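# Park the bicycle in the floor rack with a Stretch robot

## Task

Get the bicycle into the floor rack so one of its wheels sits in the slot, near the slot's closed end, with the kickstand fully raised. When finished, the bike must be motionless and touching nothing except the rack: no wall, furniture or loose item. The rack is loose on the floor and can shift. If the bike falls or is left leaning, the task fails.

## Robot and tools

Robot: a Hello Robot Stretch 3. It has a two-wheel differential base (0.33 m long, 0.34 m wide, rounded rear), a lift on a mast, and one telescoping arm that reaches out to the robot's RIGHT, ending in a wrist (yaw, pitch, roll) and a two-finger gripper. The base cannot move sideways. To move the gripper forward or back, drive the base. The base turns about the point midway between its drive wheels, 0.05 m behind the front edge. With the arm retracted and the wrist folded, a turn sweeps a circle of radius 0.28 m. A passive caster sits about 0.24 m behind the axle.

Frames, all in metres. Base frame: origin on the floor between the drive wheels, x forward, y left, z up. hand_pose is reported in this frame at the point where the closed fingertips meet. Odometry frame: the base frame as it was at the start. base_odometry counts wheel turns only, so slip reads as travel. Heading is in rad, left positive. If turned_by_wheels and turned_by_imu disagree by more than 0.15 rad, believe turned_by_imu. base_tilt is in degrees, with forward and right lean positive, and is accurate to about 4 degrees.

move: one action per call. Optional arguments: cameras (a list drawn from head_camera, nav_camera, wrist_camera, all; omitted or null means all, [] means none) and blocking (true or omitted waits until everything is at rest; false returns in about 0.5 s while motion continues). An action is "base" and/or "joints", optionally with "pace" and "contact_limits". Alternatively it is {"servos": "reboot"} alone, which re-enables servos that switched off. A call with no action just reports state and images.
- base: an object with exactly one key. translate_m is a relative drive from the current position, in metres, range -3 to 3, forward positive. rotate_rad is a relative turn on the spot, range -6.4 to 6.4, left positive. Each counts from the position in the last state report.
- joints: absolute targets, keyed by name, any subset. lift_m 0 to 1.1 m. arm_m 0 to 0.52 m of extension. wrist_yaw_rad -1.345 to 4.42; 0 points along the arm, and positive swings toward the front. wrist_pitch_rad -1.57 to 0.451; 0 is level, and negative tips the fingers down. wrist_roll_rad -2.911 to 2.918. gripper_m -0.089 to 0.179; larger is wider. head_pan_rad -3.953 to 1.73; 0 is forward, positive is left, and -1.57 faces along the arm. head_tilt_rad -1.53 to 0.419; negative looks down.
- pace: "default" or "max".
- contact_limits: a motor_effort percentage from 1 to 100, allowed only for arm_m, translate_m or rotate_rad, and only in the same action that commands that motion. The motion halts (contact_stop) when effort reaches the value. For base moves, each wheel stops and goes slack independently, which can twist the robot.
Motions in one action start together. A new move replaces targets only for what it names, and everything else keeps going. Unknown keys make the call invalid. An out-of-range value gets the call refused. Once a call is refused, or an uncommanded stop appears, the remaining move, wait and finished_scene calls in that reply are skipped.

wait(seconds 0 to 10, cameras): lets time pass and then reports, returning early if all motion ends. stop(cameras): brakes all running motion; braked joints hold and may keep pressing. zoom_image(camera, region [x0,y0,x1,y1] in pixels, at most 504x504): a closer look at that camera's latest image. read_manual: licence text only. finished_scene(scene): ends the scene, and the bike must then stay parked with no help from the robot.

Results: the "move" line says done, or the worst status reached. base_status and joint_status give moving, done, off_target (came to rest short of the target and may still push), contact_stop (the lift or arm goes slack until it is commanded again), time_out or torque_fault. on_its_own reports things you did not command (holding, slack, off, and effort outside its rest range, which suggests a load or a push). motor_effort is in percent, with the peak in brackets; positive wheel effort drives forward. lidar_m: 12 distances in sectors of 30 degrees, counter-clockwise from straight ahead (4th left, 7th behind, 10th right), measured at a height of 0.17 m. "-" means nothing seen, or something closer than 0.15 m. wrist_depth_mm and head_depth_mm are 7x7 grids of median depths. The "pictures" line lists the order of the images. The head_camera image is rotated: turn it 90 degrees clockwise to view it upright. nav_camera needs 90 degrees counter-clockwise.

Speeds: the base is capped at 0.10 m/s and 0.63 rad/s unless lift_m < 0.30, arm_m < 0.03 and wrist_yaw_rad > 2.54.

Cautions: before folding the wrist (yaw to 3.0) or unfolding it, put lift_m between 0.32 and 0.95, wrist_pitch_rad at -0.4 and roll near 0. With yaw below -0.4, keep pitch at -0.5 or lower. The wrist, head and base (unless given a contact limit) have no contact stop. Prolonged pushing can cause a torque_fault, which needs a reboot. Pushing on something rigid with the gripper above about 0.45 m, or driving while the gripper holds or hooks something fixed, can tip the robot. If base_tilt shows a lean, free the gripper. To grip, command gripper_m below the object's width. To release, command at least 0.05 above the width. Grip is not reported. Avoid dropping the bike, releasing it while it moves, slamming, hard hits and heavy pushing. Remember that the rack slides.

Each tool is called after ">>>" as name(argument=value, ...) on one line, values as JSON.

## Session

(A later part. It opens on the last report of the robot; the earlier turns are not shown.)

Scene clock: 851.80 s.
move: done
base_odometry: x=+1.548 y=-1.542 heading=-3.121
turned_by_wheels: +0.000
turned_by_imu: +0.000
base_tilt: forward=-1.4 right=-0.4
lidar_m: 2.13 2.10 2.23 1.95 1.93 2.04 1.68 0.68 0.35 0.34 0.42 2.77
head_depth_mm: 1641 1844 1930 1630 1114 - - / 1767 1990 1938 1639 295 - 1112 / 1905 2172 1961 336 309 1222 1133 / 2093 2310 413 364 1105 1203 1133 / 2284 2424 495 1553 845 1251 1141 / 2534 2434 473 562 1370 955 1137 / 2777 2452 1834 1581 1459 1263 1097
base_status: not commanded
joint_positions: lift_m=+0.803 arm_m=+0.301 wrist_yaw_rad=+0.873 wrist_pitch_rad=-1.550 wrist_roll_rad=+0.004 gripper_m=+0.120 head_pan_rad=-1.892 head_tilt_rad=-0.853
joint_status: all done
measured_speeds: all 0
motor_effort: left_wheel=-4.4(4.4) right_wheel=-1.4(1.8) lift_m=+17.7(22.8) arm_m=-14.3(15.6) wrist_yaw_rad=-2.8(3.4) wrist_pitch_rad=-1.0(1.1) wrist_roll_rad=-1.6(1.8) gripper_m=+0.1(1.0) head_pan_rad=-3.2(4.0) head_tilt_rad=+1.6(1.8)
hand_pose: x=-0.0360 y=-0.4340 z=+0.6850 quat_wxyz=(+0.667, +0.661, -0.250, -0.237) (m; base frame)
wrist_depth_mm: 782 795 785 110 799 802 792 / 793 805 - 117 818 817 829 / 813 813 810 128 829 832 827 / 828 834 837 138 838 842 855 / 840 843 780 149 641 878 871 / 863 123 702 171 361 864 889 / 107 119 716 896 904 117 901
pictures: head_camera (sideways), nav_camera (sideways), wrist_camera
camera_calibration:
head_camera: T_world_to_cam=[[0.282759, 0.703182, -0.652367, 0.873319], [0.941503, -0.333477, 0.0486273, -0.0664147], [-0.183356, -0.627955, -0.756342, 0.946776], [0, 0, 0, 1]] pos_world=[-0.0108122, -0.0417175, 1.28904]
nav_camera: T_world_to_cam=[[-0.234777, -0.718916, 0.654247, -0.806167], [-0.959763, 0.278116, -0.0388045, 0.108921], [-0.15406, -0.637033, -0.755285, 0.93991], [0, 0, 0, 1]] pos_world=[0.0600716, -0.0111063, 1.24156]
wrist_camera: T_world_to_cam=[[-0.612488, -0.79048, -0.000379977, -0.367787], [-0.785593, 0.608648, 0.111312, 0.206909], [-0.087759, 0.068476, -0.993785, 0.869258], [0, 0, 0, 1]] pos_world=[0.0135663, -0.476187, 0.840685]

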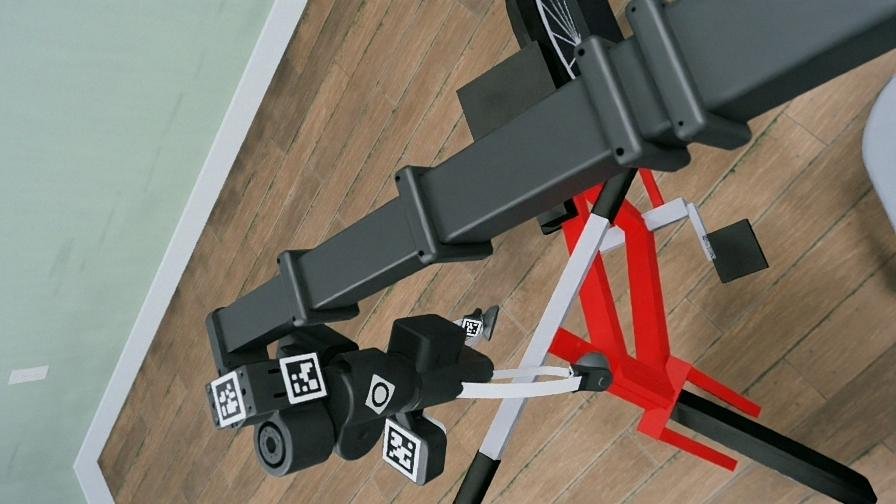

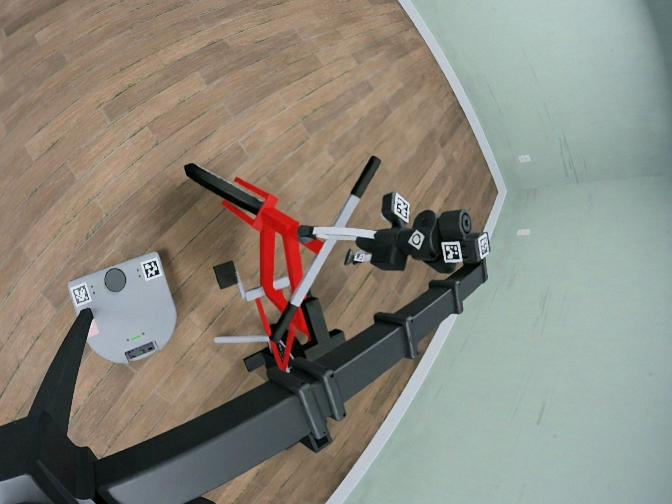

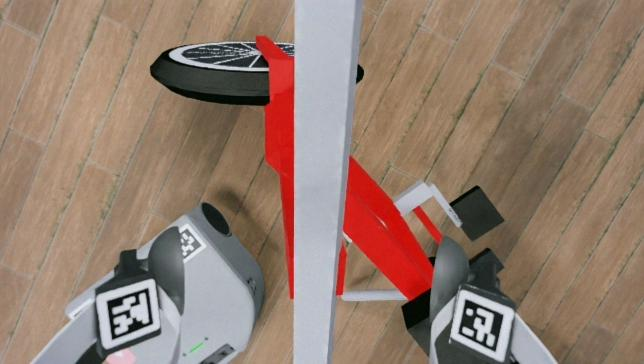

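>>> move(joints={"gripper_m": -0.05}, cameras=[])

>>> move(joints={"wrist_yaw_rad": 0.4})

Scene clock: 858.83 s.
move: done
base_odometry: x=+1.548 y=-1.542 heading=-3.121
turned_by_wheels: +0.000
turned_by_imu: +0.000
base_tilt: forward=-1.4 right=-0.4
lidar_m: 2.14 2.10 2.23 1.95 1.93 2.03 1.68 0.68 0.35 0.34 0.42 2.78
head_depth_mm: 1640 1838 1932 1632 1115 - - / 1748 1997 1934 1651 296 - 1113 / 1912 2164 1946 336 308 1221 1128 / 2094 2302 413 364 1097 1207 1134 / 2298 2420 495 1563 834 1247 1140 / 2547 2435 474 569 1416 952 1142 / 2773 2437 1840 1574 1453 1257 1092
base_status: not commanded
joint_positions: lift_m=+0.803 arm_m=+0.301 wrist_yaw_rad=+0.873 wrist_pitch_rad=-1.549 wrist_roll_rad=+0.004 gripper_m=-0.049 head_pan_rad=-1.892 head_tilt_rad=-0.853
joint_status: all done
measured_speeds: all 0
motor_effort: left_wheel=-3.8(4.6) right_wheel=-0.3(1.8) lift_m=+22.6(23.9) arm_m=-13.2(14.3) wrist_yaw_rad=-2.5(3.9) wrist_pitch_rad=-1.3(1.3) wrist_roll_rad=-1.6(1.8) gripper_m=-17.3(96.5) head_pan_rad=-3.2(4.0) head_tilt_rad=+1.4(1.9)
hand_pose: x=-0.0358 y=-0.4342 z=+0.6850 quat_wxyz=(+0.667, +0.661, -0.250, -0.236) (m; base frame)
wrist_depth_mm: 781 786 786 109 789 805 793 / 796 804 - 117 808 826 811 / 799 817 816 127 822 837 849 / 828 822 838 138 845 842 856 / 856 833 759 147 653 856 865 / 853 701 125 132 505 867 882 / 881 718 120 126 122 729 888
pictures: none
No camera images: "cameras" was empty.

Scene clock: 859.97 s.
move: done
base_odometry: x=+1.548 y=-1.542 heading=-3.121
turned_by_wheels: +0.000
turned_by_imu: +0.000
base_tilt: forward=-1.3 right=-0.4
lidar_m: 2.14 2.10 2.23 1.95 1.93 2.03 1.68 0.68 0.35 0.34 0.44 2.76
head_depth_mm: 1634 1845 1929 1637 1110 - - / 1766 1988 1935 1645 295 - 1113 / 1911 2177 1943 336 309 1221 1132 / 2076 2308 414 364 1111 1117 1130 / 2289 2403 486 1630 836 1251 1146 / 2563 2423 470 534 1423 947 1145 / 2786 2445 1845 1581 1456 1262 1110
base_status: not commanded
joint_positions: lift_m=+0.803 arm_m=+0.301 wrist_yaw_rad=+0.412 wrist_pitch_rad=-1.546 wrist_roll_rad=-0.010 gripper_m=-0.049 head_pan_rad=-1.892 head_tilt_rad=-0.853
joint_status: all done
measured_speeds: all 0
on_its_own: wrist_yaw_rad is at rest, and its effort (-11.1) is outside its rest range (-9 to +9)
motor_effort: left_wheel=-4.8(4.8) right_wheel=+3.7(3.8) lift_m=+24.6(24.6) arm_m=-12.2(13.3) wrist_yaw_rad=-11.1(11.7) wrist_pitch_rad=-2.0(2.1) wrist_roll_rad=+3.0(3.3) gripper_m=-17.9(18.7) head_pan_rad=-3.3(4.3) head_tilt_rad=+1.2(1.7)
hand_pose: x=-0.0287 y=-0.4299 z=+0.6849 quat_wxyz=(+0.599, +0.589, -0.391, -0.377) (m; base frame)
wrist_depth_mm: 791 796 109 803 806 795 810 / 786 800 117 812 823 824 823 / 813 810 125 520 830 819 840 / 817 842 828 140 613 844 839 / 842 846 847 148 867 558 858 / 864 850 718 128 872 - 317 / 885 875 120 127 897 906 327
pictures: head_camera (sideways), nav_camera (sideways), wrist_camera
camera_calibration:
head_camera: T_world_to_cam=[[0.282759, 0.703182, -0.652367, 0.873319], [0.941503, -0.333477, 0.0486273, -0.0664147], [-0.183356, -0.627955, -0.756342, 0.946776], [0, 0, 0, 1]] pos_world=[-0.0108122, -0.0417175, 1.28904]
nav_camera: T_world_to_cam=[[-0.234777, -0.718916, 0.654247, -0.806167], [-0.959763, 0.278116, -0.0388045, 0.108921], [-0.15406, -0.637033, -0.755285, 0.93991], [0, 0, 0, 1]] pos_world=[0.0600716, -0.0111063, 1.24156]
wrist_camera: T_world_to_cam=[[-0.893741, -0.448583, 0.000138725, -0.221488], [-0.446008, 0.888644, 0.106713, 0.343385], [-0.0479927, 0.0953115, -0.99429, 0.882552], [0, 0, 0, 1]] pos_world=[-0.00244435, -0.48862, 0.8409]

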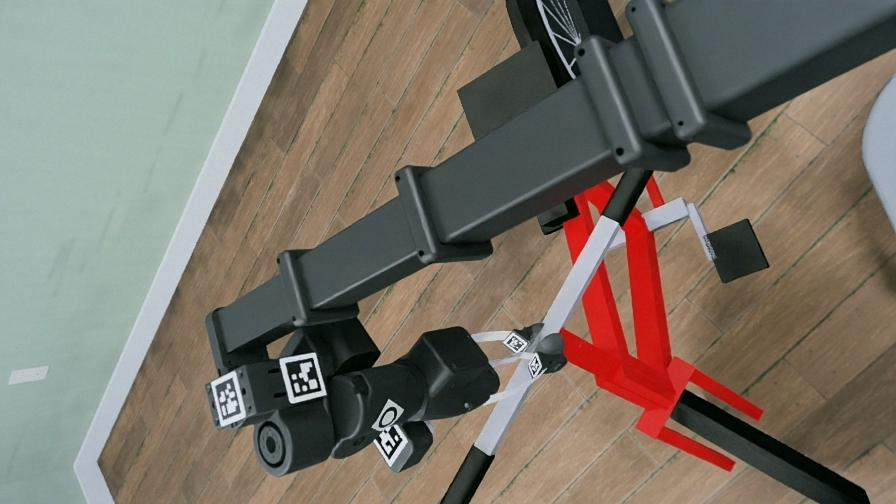

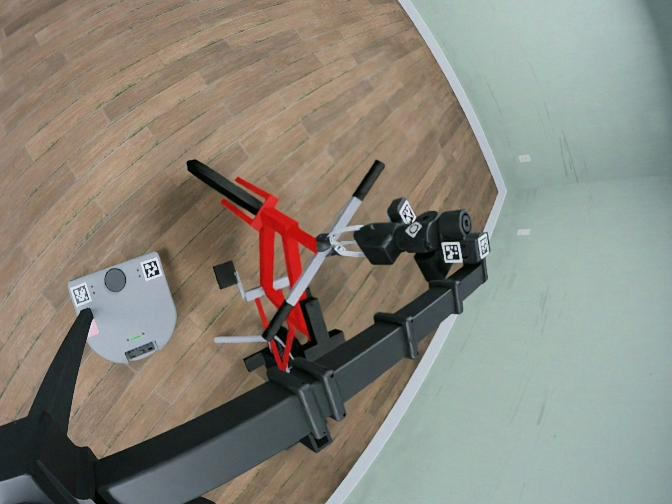

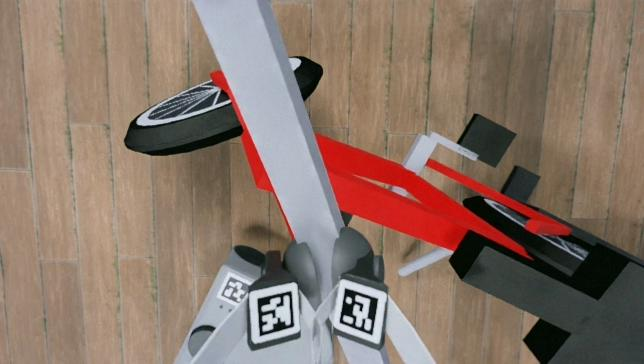

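>>> move(joints={"gripper_m": 0.12}, cameras=[])

>>> move(joints={"lift_m": 0.92}, cameras=[])

>>> move(base={"translate_m": -0.155}, joints={"arm_m": 0.164, "wrist_yaw_rad": 0.87, "wrist_roll_rad": 0}, cameras=[])

>>> move(joints={"lift_m": 0.82, "head_pan_rad": -1.6})

Scene clock: 872.13 s.
move: done
base_odometry: x=+1.548 y=-1.542 heading=-3.121
turned_by_wheels: +0.000
turned_by_imu: +0.000
base_tilt: forward=-1.3 right=-0.5
lidar_m: 2.14 2.09 2.23 1.96 1.93 2.03 1.68 0.68 0.35 0.34 0.42 2.77
head_depth_mm: 1638 1841 1936 1637 1116 - - / 1755 1982 1950 1645 295 - 1110 / 1912 2160 1961 336 309 1223 1128 / 2075 2306 414 364 1101 1204 1131 / 2276 2400 484 1593 840 1245 1138 / 2530 2427 470 534 812 958 1143 / 2786 2454 1866 1607 1458 1263 1094
base_status: not commanded
joint_positions: lift_m=+0.803 arm_m=+0.301 wrist_yaw_rad=+0.403 wrist_pitch_rad=-1.549 wrist_roll_rad=-0.006 gripper_m=+0.120 head_pan_rad=-1.892 head_tilt_rad=-0.853
joint_status: all done
measured_speeds: all 0
motor_effort: left_wheel=-4.1(4.6) right_wheel=+5.5(6.3) lift_m=+29.7(30.2) arm_m=-11.2(12.6) wrist_yaw_rad=-2.5(11.6) wrist_pitch_rad=-1.5(3.5) wrist_roll_rad=+1.6(3.3) gripper_m=+0.8(81.5) head_pan_rad=-3.3(4.2) head_tilt_rad=+1.3(2.1)
hand_pose: x=-0.0288 y=-0.4291 z=+0.6850 quat_wxyz=(+0.595, +0.587, -0.394, -0.382) (m; base frame)
wrist_depth_mm: 776 789 108 788 795 799 813 / 795 795 116 813 810 808 820 / 816 813 123 512 824 828 835 / 835 834 831 139 607 825 860 / 843 845 842 152 871 532 874 / 871 123 719 170 180 135 316 / 107 119 714 718 191 117 327
pictures: none
No camera images: "cameras" was empty.

Scene clock: 874.03 s.
move: done
base_odometry: x=+1.548 y=-1.542 heading=-3.121
turned_by_wheels: +0.000
turned_by_imu: +0.000
base_tilt: forward=-1.3 right=-0.5
lidar_m: 2.15 2.10 2.23 1.95 1.93 2.02 1.68 0.68 0.35 0.34 0.42 2.76
head_depth_mm: 1645 1841 1953 - - 1235 1125 / 1762 1999 - - 1167 1235 1125 / 1904 2087 - 1617 884 1244 1130 / 2045 291 1865 1659 1113 1201 1139 / 361 415 1973 1629 847 1250 1137 / 386 397 434 1637 1394 960 1142 / 363 386 477 1641 1456 1259 1094
base_status: not commanded
joint_positions: lift_m=+0.920 arm_m=+0.301 wrist_yaw_rad=+0.403 wrist_pitch_rad=-1.549 wrist_roll_rad=-0.006 gripper_m=+0.120 head_pan_rad=-1.892 head_tilt_rad=-0.853
joint_status: all done
measured_speeds: all 0
motor_effort: left_wheel=-4.1(4.4) right_wheel=+5.3(5.5) lift_m=+35.1(40.8) arm_m=-10.4(11.9) wrist_yaw_rad=-0.7(4.0) wrist_pitch_rad=-1.3(1.5) wrist_roll_rad=+1.8(2.0) gripper_m=+0.4(1.1) head_pan_rad=-3.5(4.4) head_tilt_rad=+1.3(2.0)
hand_pose: x=-0.0289 y=-0.4289 z=+0.8020 quat_wxyz=(+0.595, +0.587, -0.394, -0.382) (m; base frame)
wrist_depth_mm: 901 909 209 919 896 915 912 / 898 916 805 922 932 936 927 / 926 923 621 644 926 953 936 / 937 947 959 270 755 966 976 / 960 955 972 954 996 447 990 / 990 123 836 837 327 433 447 / 107 119 847 899 341 117 -
pictures: none
No camera images: "cameras" was empty.

Scene clock: 876.70 s.
move: done
base_odometry: x=+1.703 y=-1.539 heading=-3.122
turned_by_wheels: +0.000
turned_by_imu: +0.000
base_tilt: forward=-1.3 right=-0.4
lidar_m: 2.29 2.23 2.38 1.88 1.86 1.96 1.54 0.68 0.47 0.34 0.35 0.53
head_depth_mm: 1502 1669 1840 - - 1234 1121 / 1610 1832 - - 1188 1246 1127 / 1754 1918 - 1611 970 1225 1125 / 1922 296 1861 1590 857 1247 1132 / 2090 301 315 356 831 1049 1121 / 2308 - 304 369 1393 1212 1141 / 2593 2522 334 402 1457 917 1146
base_status: done
joint_positions: lift_m=+0.920 arm_m=+0.164 wrist_yaw_rad=+0.868 wrist_pitch_rad=-1.550 wrist_roll_rad=-0.005 gripper_m=+0.120 head_pan_rad=-1.892 head_tilt_rad=-0.853
joint_status: all done
measured_speeds: all 0
motor_effort: left_wheel=-3.3(8.7) right_wheel=-1.3(5.3) lift_m=+34.7(36.2) arm_m=-14.4(20.7) wrist_yaw_rad=+1.8(4.7) wrist_pitch_rad=-1.0(1.5) wrist_roll_rad=+1.4(2.4) gripper_m=-0.2(1.4) head_pan_rad=-3.5(4.3) head_tilt_rad=+0.7(2.0)
hand_pose: x=-0.0358 y=-0.2970 z=+0.8020 quat_wxyz=(+0.667, +0.662, -0.248, -0.235) (m; base frame)
wrist_depth_mm: 888 887 892 427 910 918 904 / 897 909 917 903 919 938 935 / 915 936 931 928 720 941 954 / 928 944 937 946 937 420 972 / 960 974 822 952 977 428 - / 974 123 828 - - 149 - / 107 120 - - - 117 -
pictures: none
No camera images: "cameras" was empty.

Scene clock: 878.43 s.
move: done
base_odometry: x=+1.703 y=-1.539 heading=-3.122
turned_by_wheels: +0.000
turned_by_imu: +0.000
base_tilt: forward=-1.3 right=-0.5
lidar_m: 2.29 2.23 2.37 1.89 1.86 1.96 1.54 0.68 0.47 0.34 0.35 0.53
head_depth_mm: 1844 2039 1924 313 286 1196 1121 / 2061 2228 378 361 827 1198 1112 / 2356 2389 364 381 446 1240 1136 / 2747 2397 1954 406 507 1038 1130 / 2846 2406 1967 1669 987 1254 1138 / 2742 2436 1983 1670 832 1237 1143 / 2620 2445 1995 1647 1455 1046 1143
base_status: not commanded
joint_positions: lift_m=+0.820 arm_m=+0.164 wrist_yaw_rad=+0.868 wrist_pitch_rad=-1.550 wrist_roll_rad=-0.005 gripper_m=+0.120 head_pan_rad=-1.608 head_tilt_rad=-0.853
joint_status: all done
measured_speeds: all 0
motor_effort: left_wheel=-3.0(3.8) right_wheel=-1.1(1.5) lift_m=+18.2(31.4) arm_m=-15.1(16.1) wrist_yaw_rad=+0.9(3.0) wrist_pitch_rad=-1.1(1.3) wrist_roll_rad=+1.6(1.8) gripper_m=-0.1(1.1) head_pan_rad=+4.1(6.1) head_tilt_rad=+1.1(1.7)
hand_pose: x=-0.0358 y=-0.2970 z=+0.7020 quat_wxyz=(+0.667, +0.662, -0.248, -0.235) (m; base frame)
wrist_depth_mm: 798 807 803 195 804 815 830 / 801 816 811 216 622 817 839 / 826 843 834 832 653 848 856 / 829 838 844 861 840 322 330 / 866 866 715 864 879 332 324 / 878 123 724 886 880 334 906 / 107 119 761 922 908 117 916
pictures: head_camera (sideways), nav_camera (sideways), wrist_camera
camera_calibration:
head_camera: T_world_to_cam=[[0.0746671, 0.754212, -0.652371, 0.874594], [0.997208, -0.0566625, 0.0486274, -0.0667546], [-0.000289555, -0.654181, -0.756338, 0.945654], [0, 0, 0, 1]] pos_world=[0.00153868, -0.0447837, 1.28904]
nav_camera: T_world_to_cam=[[-0.0241992, -0.75589, 0.654252, -0.807458], [-0.999246, -0.00159653, -0.0388042, 0.109162], [0.0303762, -0.654697, -0.755281, 0.938779], [0, 0, 0, 1]] pos_world=[0.0610231, 0.00444164, 1.24156]
wrist_camera: T_world_to_cam=[[-0.608641, -0.793445, -0.00017377, -0.260296], [-0.788572, 0.604879, 0.110796, 0.120909], [-0.0878056, 0.0675721, -0.993843, 0.876551], [0, 0, 0, 1]] pos_world=[0.0138847, -0.338897, 0.857713]

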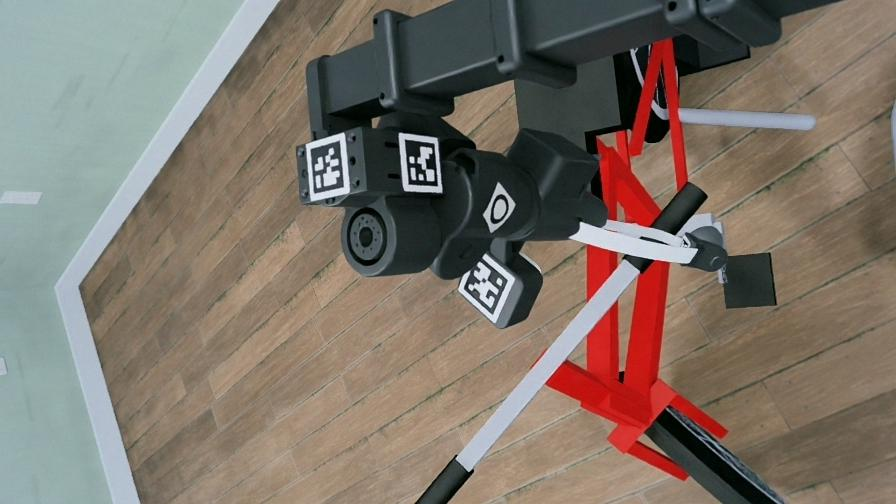

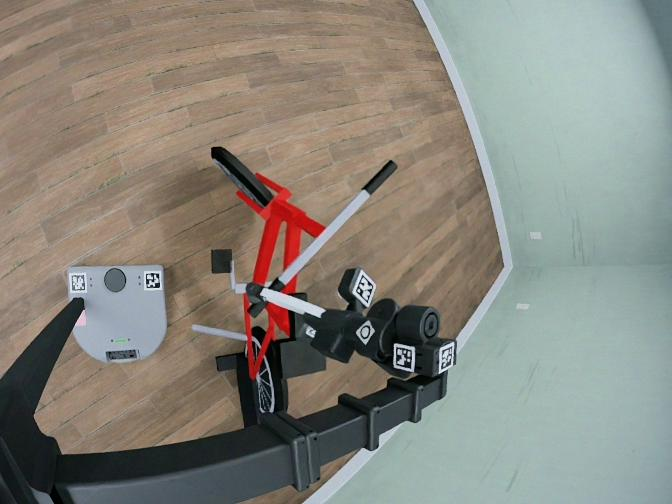

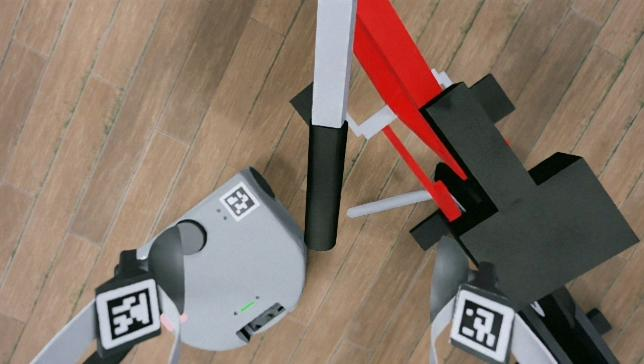

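>>> move(base={"translate_m": 0.023}, joints={"arm_m": 0.188, "lift_m": 0.725}, cameras=[])

>>> move(joints={"gripper_m": -0.04}, cameras=[])

>>> move(base={"translate_m": 0.04}, joints={"arm_m": 0.14, "wrist_yaw_rad": 0.57})

Scene clock: 886.90 s.
move: done
base_odometry: x=+1.680 y=-1.539 heading=-3.122
turned_by_wheels: +0.000
turned_by_imu: +0.000
base_tilt: forward=-1.3 right=-0.4
lidar_m: 2.27 2.22 2.35 1.89 1.87 1.97 1.56 0.68 0.48 0.34 0.51 0.52
head_depth_mm: 1865 2059 1926 1636 392 331 297 / 2086 2240 1946 449 401 1197 1107 / 2381 2384 1958 448 523 1225 1133 / 2766 2388 1965 483 564 1045 1134 / 2829 2423 1970 1674 838 1251 1138 / 2731 2436 1980 1668 1426 1218 1140 / 2580 2469 1999 1615 1454 1061 1142
base_status: done
joint_positions: lift_m=+0.725 arm_m=+0.188 wrist_yaw_rad=+0.868 wrist_pitch_rad=-1.550 wrist_roll_rad=-0.005 gripper_m=+0.120 head_pan_rad=-1.608 head_tilt_rad=-0.853
joint_status: all done
measured_speeds: all 0
motor_effort: left_wheel=+0.6(4.8) right_wheel=+4.6(7.6) lift_m=+17.1(20.6) arm_m=+14.4(23.5) wrist_yaw_rad=+2.5(2.7) wrist_pitch_rad=-0.9(1.2) wrist_roll_rad=+1.3(1.8) gripper_m=+0.6(1.1) head_pan_rad=+4.4(5.0) head_tilt_rad=+1.0(2.1)
hand_pose: x=-0.0359 y=-0.3210 z=+0.6070 quat_wxyz=(+0.667, +0.662, -0.248, -0.235) (m; base frame)
wrist_depth_mm: 718 711 719 100 719 730 731 / 724 737 725 109 466 733 740 / 746 733 747 117 552 233 756 / 747 746 755 128 763 226 774 / 769 760 616 137 769 245 229 / 777 123 625 798 791 238 234 / 107 120 644 822 808 117 240
pictures: none
No camera images: "cameras" was empty.

Scene clock: 889.03 s.
move: done
base_odometry: x=+1.680 y=-1.539 heading=-3.122
turned_by_wheels: +0.000
turned_by_imu: +0.000
base_tilt: forward=-1.3 right=-0.5
lidar_m: 2.26 2.22 2.36 1.90 1.87 1.97 1.56 0.68 0.48 0.34 0.51 0.52
head_depth_mm: 1877 2044 1926 1639 393 331 297 / 2097 2242 1937 451 401 1202 1108 / 2398 2384 1953 448 522 1216 1129 / 2733 2393 1965 482 565 1074 1130 / 2840 2404 1978 1659 837 1249 1141 / 2740 2420 1971 1682 1422 1221 1143 / 2604 2444 1991 1613 1451 1111 1143
base_status: not commanded
joint_positions: lift_m=+0.725 arm_m=+0.188 wrist_yaw_rad=+0.868 wrist_pitch_rad=-1.547 wrist_roll_rad=-0.004 gripper_m=-0.039 head_pan_rad=-1.608 head_tilt_rad=-0.853
joint_status: all done
measured_speeds: all 0
motor_effort: left_wheel=-0.1(1.0) right_wheel=+4.5(4.6) lift_m=+25.1(25.2) arm_m=+9.6(14.2) wrist_yaw_rad=+1.8(3.4) wrist_pitch_rad=-1.4(1.9) wrist_roll_rad=+1.2(1.7) gripper_m=-17.1(93.1) head_pan_rad=+4.1(4.7) head_tilt_rad=+1.2(1.8)
hand_pose: x=-0.0353 y=-0.3215 z=+0.6069 quat_wxyz=(+0.667, +0.661, -0.250, -0.234) (m; base frame)
wrist_depth_mm: 707 708 716 101 717 729 720 / 736 723 726 109 461 732 756 / 734 732 741 116 546 223 746 / 752 753 760 127 748 225 781 / 773 768 613 141 782 238 229 / 785 626 125 130 802 273 232 / 797 627 122 125 800 816 241
pictures: none
No camera images: "cameras" was empty.

Scene clock: 890.50 s.
move: done
base_odometry: x=+1.640 y=-1.540 heading=-3.122
turned_by_wheels: +0.000
turned_by_imu: +0.000
base_tilt: forward=-1.4 right=-0.4
lidar_m: 2.22 2.18 2.31 1.91 1.89 1.99 1.60 0.68 0.50 0.33 0.49 0.54
head_depth_mm: 1918 2105 1929 1637 392 331 297 / 2151 2292 1946 1638 398 1216 1108 / 2455 2394 1957 465 437 637 1127 / 2794 2393 1975 1653 483 1046 1133 / 2806 2416 1972 1672 812 1253 1142 / 2729 2424 1993 1605 1448 1099 1139 / 2591 2452 1996 1692 1454 1222 1141
base_status: done
joint_positions: lift_m=+0.725 arm_m=+0.140 wrist_yaw_rad=+0.574 wrist_pitch_rad=-1.556 wrist_roll_rad=-0.002 gripper_m=-0.039 head_pan_rad=-1.608 head_tilt_rad=-0.853
joint_status: all done
measured_speeds: all 0
motor_effort: left_wheel=-2.1(3.9) right_wheel=+12.1(13.1) lift_m=+25.8(31.3) arm_m=-14.6(23.7) wrist_yaw_rad=-2.6(8.0) wrist_pitch_rad=+0.1(1.6) wrist_roll_rad=+0.4(1.4) gripper_m=-17.1(17.8) head_pan_rad=+4.0(4.5) head_tilt_rad=+1.8(1.8)
hand_pose: x=-0.0326 y=-0.2680 z=+0.6072 quat_wxyz=(+0.624, +0.619, -0.342, -0.333) (m; base frame)
wrist_depth_mm: 709 709 710 100 254 531 733 / 711 724 739 105 500 227 217 / 734 736 752 114 753 411 222 / 757 750 757 123 763 592 262 / 770 760 620 133 785 780 249 / 777 776 136 129 793 803 807 / 812 795 122 125 809 822 830
pictures: head_camera (sideways), nav_camera (sideways), wrist_camera
camera_calibration:
head_camera: T_world_to_cam=[[0.0745312, 0.754223, -0.652375, 0.8746], [0.997219, -0.0564827, 0.0486275, -0.0667548], [-0.000171941, -0.654185, -0.756335, 0.945649], [0, 0, 0, 1]] pos_world=[0.00154674, -0.0447845, 1.28904]
nav_camera: T_world_to_cam=[[-0.024063, -0.755891, 0.654256, -0.807464], [-0.999245, -0.0017766, -0.038804, 0.109162], [0.0304939, -0.654696, -0.755277, 0.938774], [0, 0, 0, 1]] pos_world=[0.0610223, 0.00445122, 1.24156]
wrist_camera: T_world_to_cam=[[-0.814348, -0.580376, -0.000519005, -0.184727], [-0.576438, 0.808718, 0.117025, 0.174145], [-0.067499, 0.0955985, -0.993129, 0.788341], [0, 0, 0, 1]] pos_world=[0.00316388, -0.32341, 0.762449]

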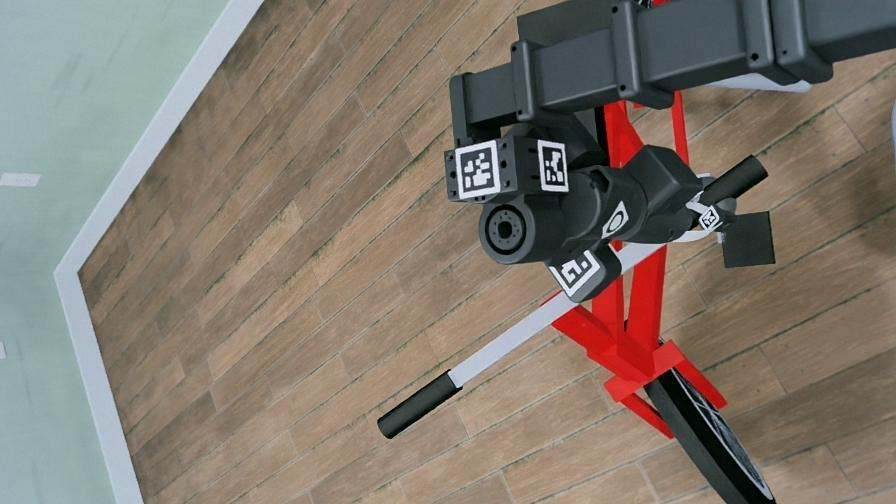

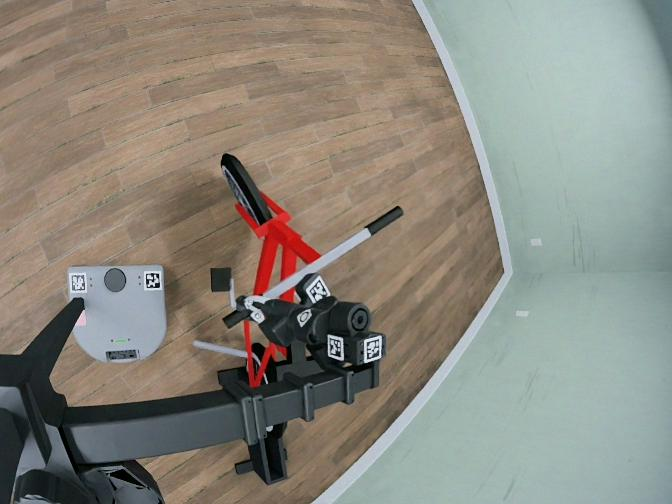

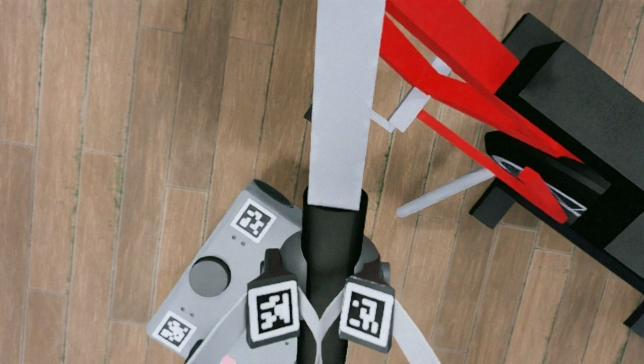

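>>> move(base={"translate_m": 0.056}, joints={"arm_m": 0.115, "wrist_yaw_rad": 0.29, "lift_m": 0.745}, cameras=[])

>>> move(base={"translate_m": 0.061}, joints={"arm_m": 0.105, "wrist_yaw_rad": 0.0, "lift_m": 0.76})

Scene clock: 895.97 s.
move: done
base_odometry: x=+1.584 y=-1.541 heading=-3.122
turned_by_wheels: +0.000
turned_by_imu: +0.000
base_tilt: forward=-1.4 right=-0.4
lidar_m: 2.18 2.13 2.26 1.93 1.91 2.01 1.65 0.68 0.35 0.34 0.50 2.81
head_depth_mm: 1969 2155 1931 1638 361 316 292 / 2201 2288 1939 1645 375 1240 1126 / 2516 2391 1954 1660 401 469 1115 / 2828 2414 1962 1657 432 1143 1133 / 2806 2423 1976 1628 1441 1213 1138 / 2703 2432 1980 1675 1440 1101 1139 / 2565 2455 1977 1676 1449 1216 1144
base_status: done
joint_positions: lift_m=+0.745 arm_m=+0.115 wrist_yaw_rad=+0.293 wrist_pitch_rad=-1.551 wrist_roll_rad=+0.001 gripper_m=-0.039 head_pan_rad=-1.608 head_tilt_rad=-0.853
joint_status: all done
measured_speeds: all 0
motor_effort: left_wheel=-2.9(5.5) right_wheel=+10.3(14.7) lift_m=+28.8(43.4) arm_m=-12.2(23.9) wrist_yaw_rad=-2.8(5.6) wrist_pitch_rad=-0.7(12.0) wrist_roll_rad=-0.5(0.9) gripper_m=-17.3(18.2) head_pan_rad=+4.2(4.7) head_tilt_rad=+1.1(1.6)
hand_pose: x=-0.0271 y=-0.2418 z=+0.6271 quat_wxyz=(+0.572, +0.563, -0.427, -0.417) (m; base frame)
wrist_depth_mm: 729 731 747 737 112 296 232 / 744 746 756 746 559 572 272 / 759 750 755 126 759 758 464 / 782 781 779 131 795 796 792 / 787 789 792 137 808 830 813 / 798 813 794 131 817 826 829 / 815 815 120 125 831 843 848
pictures: none
No camera images: "cameras" was empty.

Scene clock: 897.67 s.
move: done
base_odometry: x=+1.523 y=-1.542 heading=-3.123
turned_by_wheels: +0.000
turned_by_imu: +0.000
base_tilt: forward=-1.4 right=-0.5
lidar_m: 2.12 2.08 2.21 1.96 1.94 2.04 1.71 0.67 0.35 0.35 0.50 2.74
head_depth_mm: 2021 2192 1929 1630 338 307 1074 / 2288 2368 1943 1647 368 1218 1125 / 2601 2374 1948 788 380 450 1115 / 2859 2405 1954 1660 397 589 1132 / 2782 2422 1969 1666 1442 1210 1135 / 2681 2411 1987 1674 1443 1218 1139 / 2542 2453 1988 1681 1452 1262 1146
base_status: done
joint_positions: lift_m=+0.760 arm_m=+0.105 wrist_yaw_rad=+0.002 wrist_pitch_rad=-1.556 wrist_roll_rad=+0.006 gripper_m=-0.039 head_pan_rad=-1.608 head_tilt_rad=-0.853
joint_status: all done
measured_speeds: all 0
motor_effort: left_wheel=-2.4(4.6) right_wheel=+14.1(14.1) lift_m=+25.6(44.9) arm_m=-10.4(26.2) wrist_yaw_rad=-2.1(4.1) wrist_pitch_rad=+0.0(9.9) wrist_roll_rad=-2.2(2.3) gripper_m=-16.4(18.2) head_pan_rad=+4.2(5.0) head_tilt_rad=+0.7(1.9)
hand_pose: x=-0.0217 y=-0.2296 z=+0.6422 quat_wxyz=(+0.503, +0.495, -0.504, -0.498) (m; base frame)
wrist_depth_mm: 736 747 749 747 121 577 454 / 762 759 767 767 125 766 787 / 772 787 780 764 783 789 793 / 785 785 790 137 801 804 810 / 799 802 807 140 677 833 825 / 821 827 824 138 721 830 855 / 833 837 120 126 125 861 873
pictures: head_camera (sideways), nav_camera (sideways), wrist_camera
camera_calibration:
head_camera: T_world_to_cam=[[0.0745128, 0.754224, -0.652375, 0.8746], [0.99722, -0.0564583, 0.0486275, -0.0667548], [-0.000155956, -0.654185, -0.756335, 0.945648], [0, 0, 0, 1]] pos_world=[0.00154783, -0.0447846, 1.28904]
nav_camera: T_world_to_cam=[[-0.0240445, -0.755891, 0.654256, -0.807464], [-0.999245, -0.00180102, -0.038804, 0.109162], [0.0305099, -0.654695, -0.755277, 0.938774], [0, 0, 0, 1]] pos_world=[0.0610222, 0.00445256, 1.24156]
wrist_camera: T_world_to_cam=[[-0.999216, -0.0395769, -0.000618714, -0.033273], [-0.039378, 0.992368, 0.116856, 0.199257], [-0.00401079, 0.116788, -0.993149, 0.826453], [0, 0, 0, 1]] pos_world=[-0.0220859, -0.295573, 0.797486]

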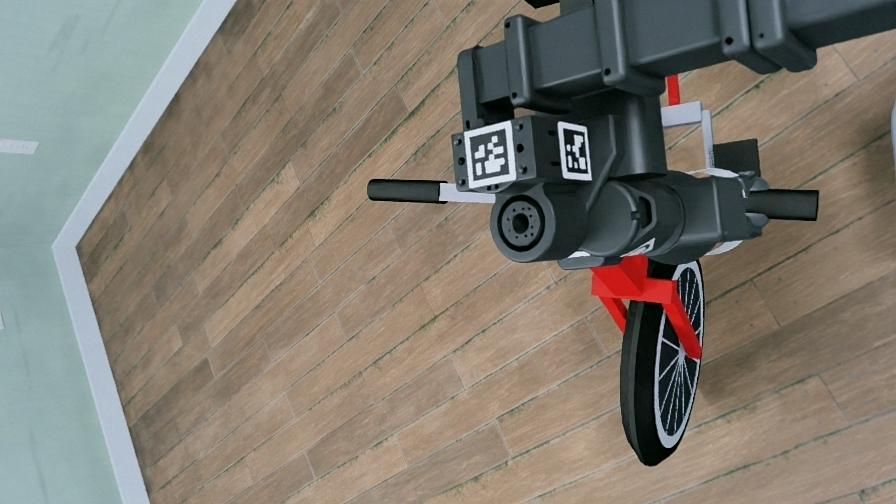

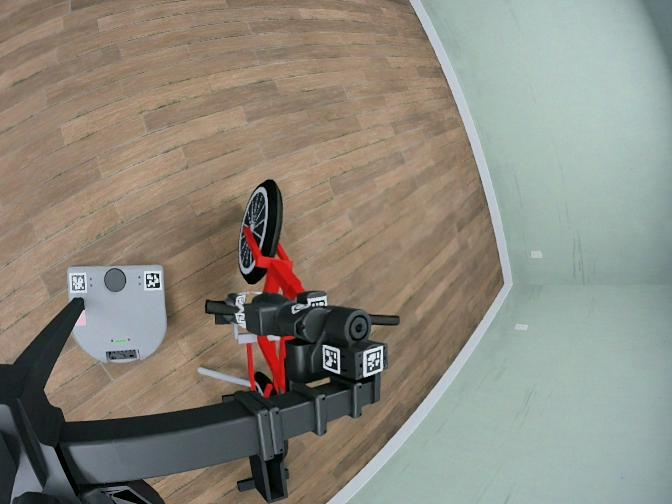

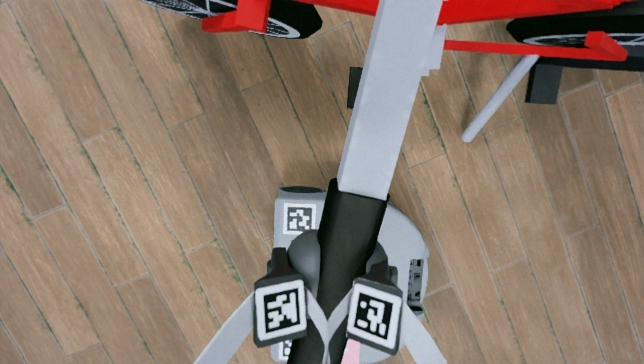

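>>> move(joints={"gripper_m": 0.12}, cameras=[])

>>> move(joints={"lift_m": 0.93}, cameras=[])

>>> move(base={"translate_m": -0.02}, joints={"arm_m": 0.28, "lift_m": 0.9})

Scene clock: 908.90 s.
move: done
base_odometry: x=+1.523 y=-1.542 heading=-3.123
turned_by_wheels: +0.000
turned_by_imu: +0.001
base_tilt: forward=-1.3 right=-0.4
lidar_m: 2.12 2.08 2.21 1.96 1.94 2.04 1.71 0.69 0.57 0.49 0.51 2.74
head_depth_mm: 2030 2208 1937 1633 338 306 309 / 2283 2373 1956 1636 365 1197 1125 / 2627 2368 1954 784 379 452 1126 / 2851 2397 1954 1651 397 500 1135 / 2774 2416 1968 1674 1448 1160 1141 / 2673 2427 1974 1676 1447 1212 1138 / 2550 2443 2001 1676 1460 1261 1144
base_status: not commanded
joint_positions: lift_m=+0.760 arm_m=+0.105 wrist_yaw_rad=+0.002 wrist_pitch_rad=-1.550 wrist_roll_rad=+0.004 gripper_m=+0.120 head_pan_rad=-1.608 head_tilt_rad=-0.853
joint_status: all done
measured_speeds: all 0
motor_effort: left_wheel=-2.4(3.3) right_wheel=+4.3(14.2) lift_m=+31.3(31.3) arm_m=+12.5(15.5) wrist_yaw_rad=-1.6(3.4) wrist_pitch_rad=-1.0(3.9) wrist_roll_rad=-1.7(2.4) gripper_m=+0.2(80.0) head_pan_rad=+4.1(4.6) head_tilt_rad=+1.2(1.9)
hand_pose: x=-0.0217 y=-0.2312 z=+0.6420 quat_wxyz=(+0.505, +0.494, -0.505, -0.496) (m; base frame)
wrist_depth_mm: 736 743 755 752 120 583 491 / 759 754 773 764 123 772 790 / 762 774 774 783 126 788 781 / 784 796 796 789 131 815 800 / 798 804 824 652 138 810 825 / 818 123 821 664 142 839 852 / 107 119 838 677 679 117 864
pictures: none
No camera images: "cameras" was empty.

Scene clock: 911.27 s.
move: done
base_odometry: x=+1.523 y=-1.542 heading=-3.123
turned_by_wheels: +0.000
turned_by_imu: +0.000
base_tilt: forward=-1.3 right=-0.5
lidar_m: 2.13 2.08 2.21 1.96 1.95 2.04 1.71 0.69 0.57 0.49 0.51 2.74
head_depth_mm: 2026 2176 - 1538 917 1209 1121 / 2284 - - - 1043 1216 1128 / 2627 2487 - - 304 1090 1127 / 2878 2461 - 370 313 1224 1132 / 2787 2440 1975 1664 1441 1213 1138 / 2693 2436 2002 1679 1445 1217 1140 / 2528 2439 1997 1684 1453 1259 1143
base_status: not commanded
joint_positions: lift_m=+0.930 arm_m=+0.105 wrist_yaw_rad=+0.002 wrist_pitch_rad=-1.551 wrist_roll_rad=+0.004 gripper_m=+0.120 head_pan_rad=-1.608 head_tilt_rad=-0.853
joint_status: all done
measured_speeds: all 0
motor_effort: left_wheel=-2.4(3.3) right_wheel=+4.0(4.5) lift_m=+34.7(38.9) arm_m=+7.7(12.6) wrist_yaw_rad=-2.2(3.0) wrist_pitch_rad=-0.9(1.2) wrist_roll_rad=-1.5(1.8) gripper_m=+0.0(1.4) head_pan_rad=+4.4(4.7) head_tilt_rad=+1.2(2.0)
hand_pose: x=-0.0217 y=-0.2310 z=+0.8120 quat_wxyz=(+0.504, +0.494, -0.505, -0.496) (m; base frame)
wrist_depth_mm: 890 907 537 549 628 - 412 / 903 906 920 940 924 796 942 / 933 930 950 930 960 964 955 / 955 949 955 957 971 964 968 / 957 965 963 820 896 - - / 973 123 - 832 842 - - / 107 119 - - - 117 -
pictures: none
No camera images: "cameras" was empty.

Scene clock: 913.80 s.
move: done
base_odometry: x=+1.543 y=-1.542 heading=-3.123
turned_by_wheels: +0.000
turned_by_imu: +0.000
base_tilt: forward=-1.3 right=-0.5
lidar_m: 2.14 2.10 2.23 1.95 1.93 2.03 1.69 0.69 0.56 0.49 0.51 2.77
head_depth_mm: 2010 314 - 1602 921 1212 1122 / 2119 327 1843 1638 1044 1220 1123 / 401 388 1808 1619 1072 1070 1133 / 2871 391 429 1553 892 1249 1137 / 2782 2331 1964 1660 1447 1209 1136 / 2671 2443 1986 1671 1450 1213 1144 / 2556 2455 1991 1679 1449 1239 1143
base_status: done
joint_positions: lift_m=+0.900 arm_m=+0.280 wrist_yaw_rad=+0.001 wrist_pitch_rad=-1.551 wrist_roll_rad=+0.004 gripper_m=+0.120 head_pan_rad=-1.608 head_tilt_rad=-0.853
joint_status: all done
measured_speeds: all 0
motor_effort: left_wheel=-2.6(8.0) right_wheel=-0.8(4.3) lift_m=+17.5(34.9) arm_m=+16.0(24.0) wrist_yaw_rad=-0.8(3.0) wrist_pitch_rad=-0.7(1.2) wrist_roll_rad=-1.6(1.9) gripper_m=+0.7(1.2) head_pan_rad=+3.5(4.6) head_tilt_rad=+1.0(1.9)
hand_pose: x=-0.0217 y=-0.4060 z=+0.7820 quat_wxyz=(+0.504, +0.494, -0.505, -0.496) (m; base frame)
wrist_depth_mm: 858 875 875 880 892 908 878 / 890 894 903 898 710 912 917 / 902 907 550 286 909 646 390 / 927 935 923 281 927 931 404 / 935 936 944 926 951 957 950 / 963 123 960 809 812 979 - / 107 120 - 814 835 117 -
pictures: head_camera (sideways), nav_camera (sideways), wrist_camera
camera_calibration:
head_camera: T_world_to_cam=[[0.0744498, 0.754224, -0.652382, 0.87461], [0.997225, -0.0563749, 0.0486277, -0.0667551], [-0.00010179, -0.654192, -0.756328, 0.94564], [0, 0, 0, 1]] pos_world=[0.00155156, -0.0447851, 1.28904]
nav_camera: T_world_to_cam=[[-0.0239814, -0.755887, 0.654263, -0.807474], [-0.999245, -0.00188453, -0.0388036, 0.109161], [0.0305641, -0.6547, -0.755271, 0.938766], [0, 0, 0, 1]] pos_world=[0.0610218, 0.00445656, 1.24156]
wrist_camera: T_world_to_cam=[[-0.999197, -0.0400553, -0.00039251, -0.0405145], [-0.0398487, 0.99295, 0.111631, 0.362257], [-0.00408168, 0.111557, -0.99375, 0.984279], [0, 0, 0, 1]] pos_world=[-0.022029, -0.47113, 0.937672]

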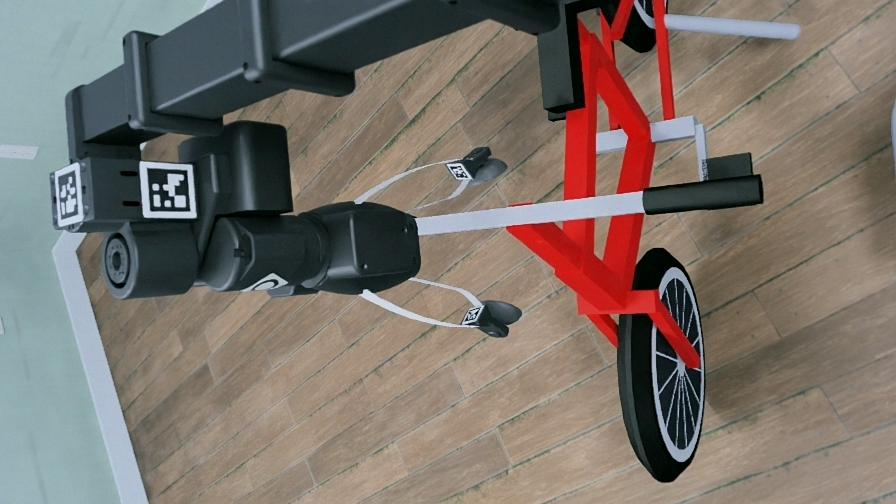

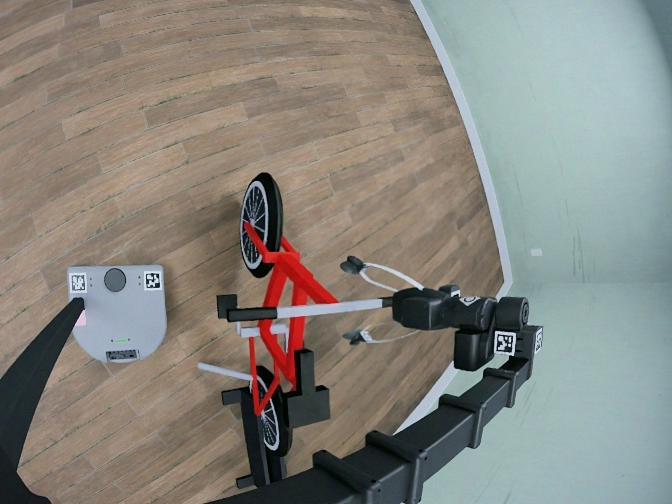

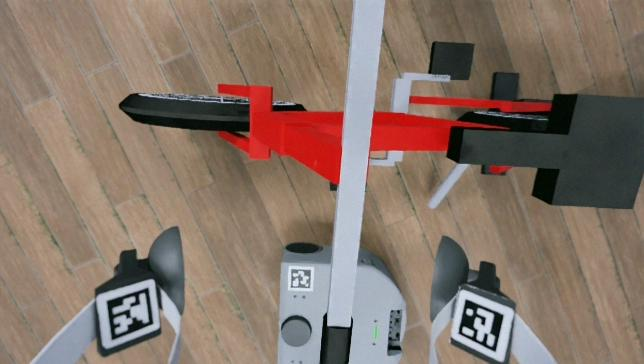

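>>> move(base={"translate_m": -0.025}, joints={"arm_m": 0.321, "lift_m": 0.8})

Scene clock: 921.07 s.
move: done
base_odometry: x=+1.568 y=-1.541 heading=-3.123
turned_by_wheels: +0.000
turned_by_imu: +0.000
base_tilt: forward=-1.3 right=-0.5
lidar_m: 2.16 2.12 2.24 1.95 1.92 2.02 1.67 0.69 0.54 0.49 0.51 2.79
head_depth_mm: 1993 2161 1929 337 302 1216 1103 / 2243 2287 413 366 913 1219 1125 / 2563 513 495 1638 1166 1098 1133 / 2841 2386 497 568 804 1207 1139 / 2801 2410 1958 1672 989 1213 1138 / 2679 2440 1980 1675 1442 1218 1141 / 2562 2445 1988 1682 1461 1221 1148
base_status: done
joint_positions: lift_m=+0.800 arm_m=+0.321 wrist_yaw_rad=+0.001 wrist_pitch_rad=-1.551 wrist_roll_rad=+0.004 gripper_m=+0.120 head_pan_rad=-1.608 head_tilt_rad=-0.853
joint_status: all done
measured_speeds: all 0
motor_effort: left_wheel=-3.4(7.5) right_wheel=-1.9(4.8) lift_m=+17.8(20.8) arm_m=+15.7(24.8) wrist_yaw_rad=-1.5(2.6) wrist_pitch_rad=-1.0(1.0) wrist_roll_rad=-1.3(1.8) gripper_m=+0.0(1.1) head_pan_rad=+3.8(4.8) head_tilt_rad=+1.3(2.0)
hand_pose: x=-0.0217 y=-0.4470 z=+0.6820 quat_wxyz=(+0.504, +0.494, -0.505, -0.496) (m; base frame)
wrist_depth_mm: 776 786 783 130 803 800 809 / 786 801 807 136 800 818 823 / 808 - 430 141 609 617 582 / 827 835 304 146 - - 299 / 835 834 853 159 857 862 315 / 866 123 886 161 720 865 892 / 107 119 885 711 727 117 903
pictures: head_camera (sideways), nav_camera (sideways), wrist_camera
camera_calibration:
head_camera: T_world_to_cam=[[0.0744497, 0.754224, -0.652382, 0.87461], [0.997225, -0.0563748, 0.0486277, -0.0667551], [-0.000101712, -0.654192, -0.756328, 0.94564], [0, 0, 0, 1]] pos_world=[0.00155156, -0.0447852, 1.28904]
nav_camera: T_world_to_cam=[[-0.0239813, -0.755887, 0.654263, -0.807474], [-0.999245, -0.00188465, -0.0388036, 0.109161], [0.0305642, -0.6547, -0.755271, 0.938766], [0, 0, 0, 1]] pos_world=[0.0610218, 0.00445656, 1.24156]
wrist_camera: T_world_to_cam=[[-0.999197, -0.0400549, -0.000399045, -0.0421897], [-0.0398484, 0.992932, 0.111798, 0.413967], [-0.00408184, 0.111724, -0.993731, 0.88954], [0, 0, 0, 1]] pos_world=[-0.022029, -0.512114, 0.837666]

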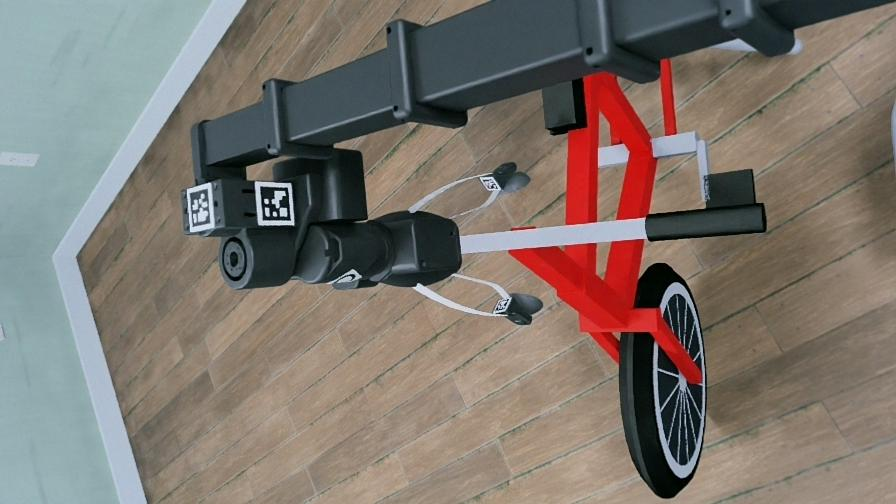

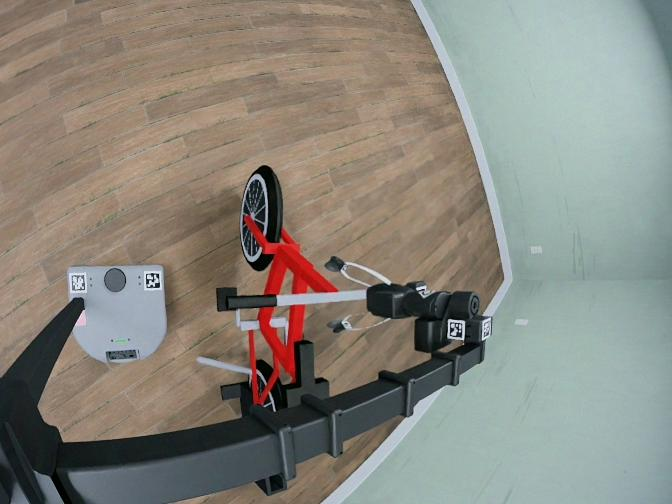

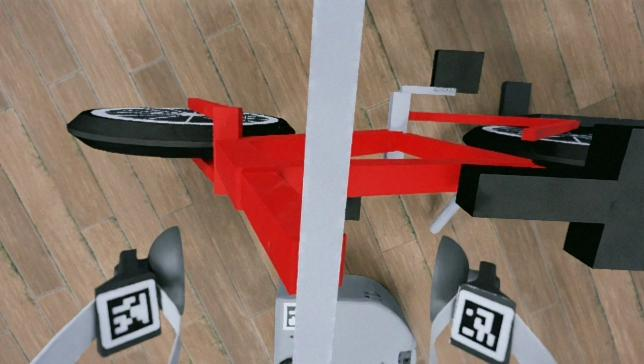

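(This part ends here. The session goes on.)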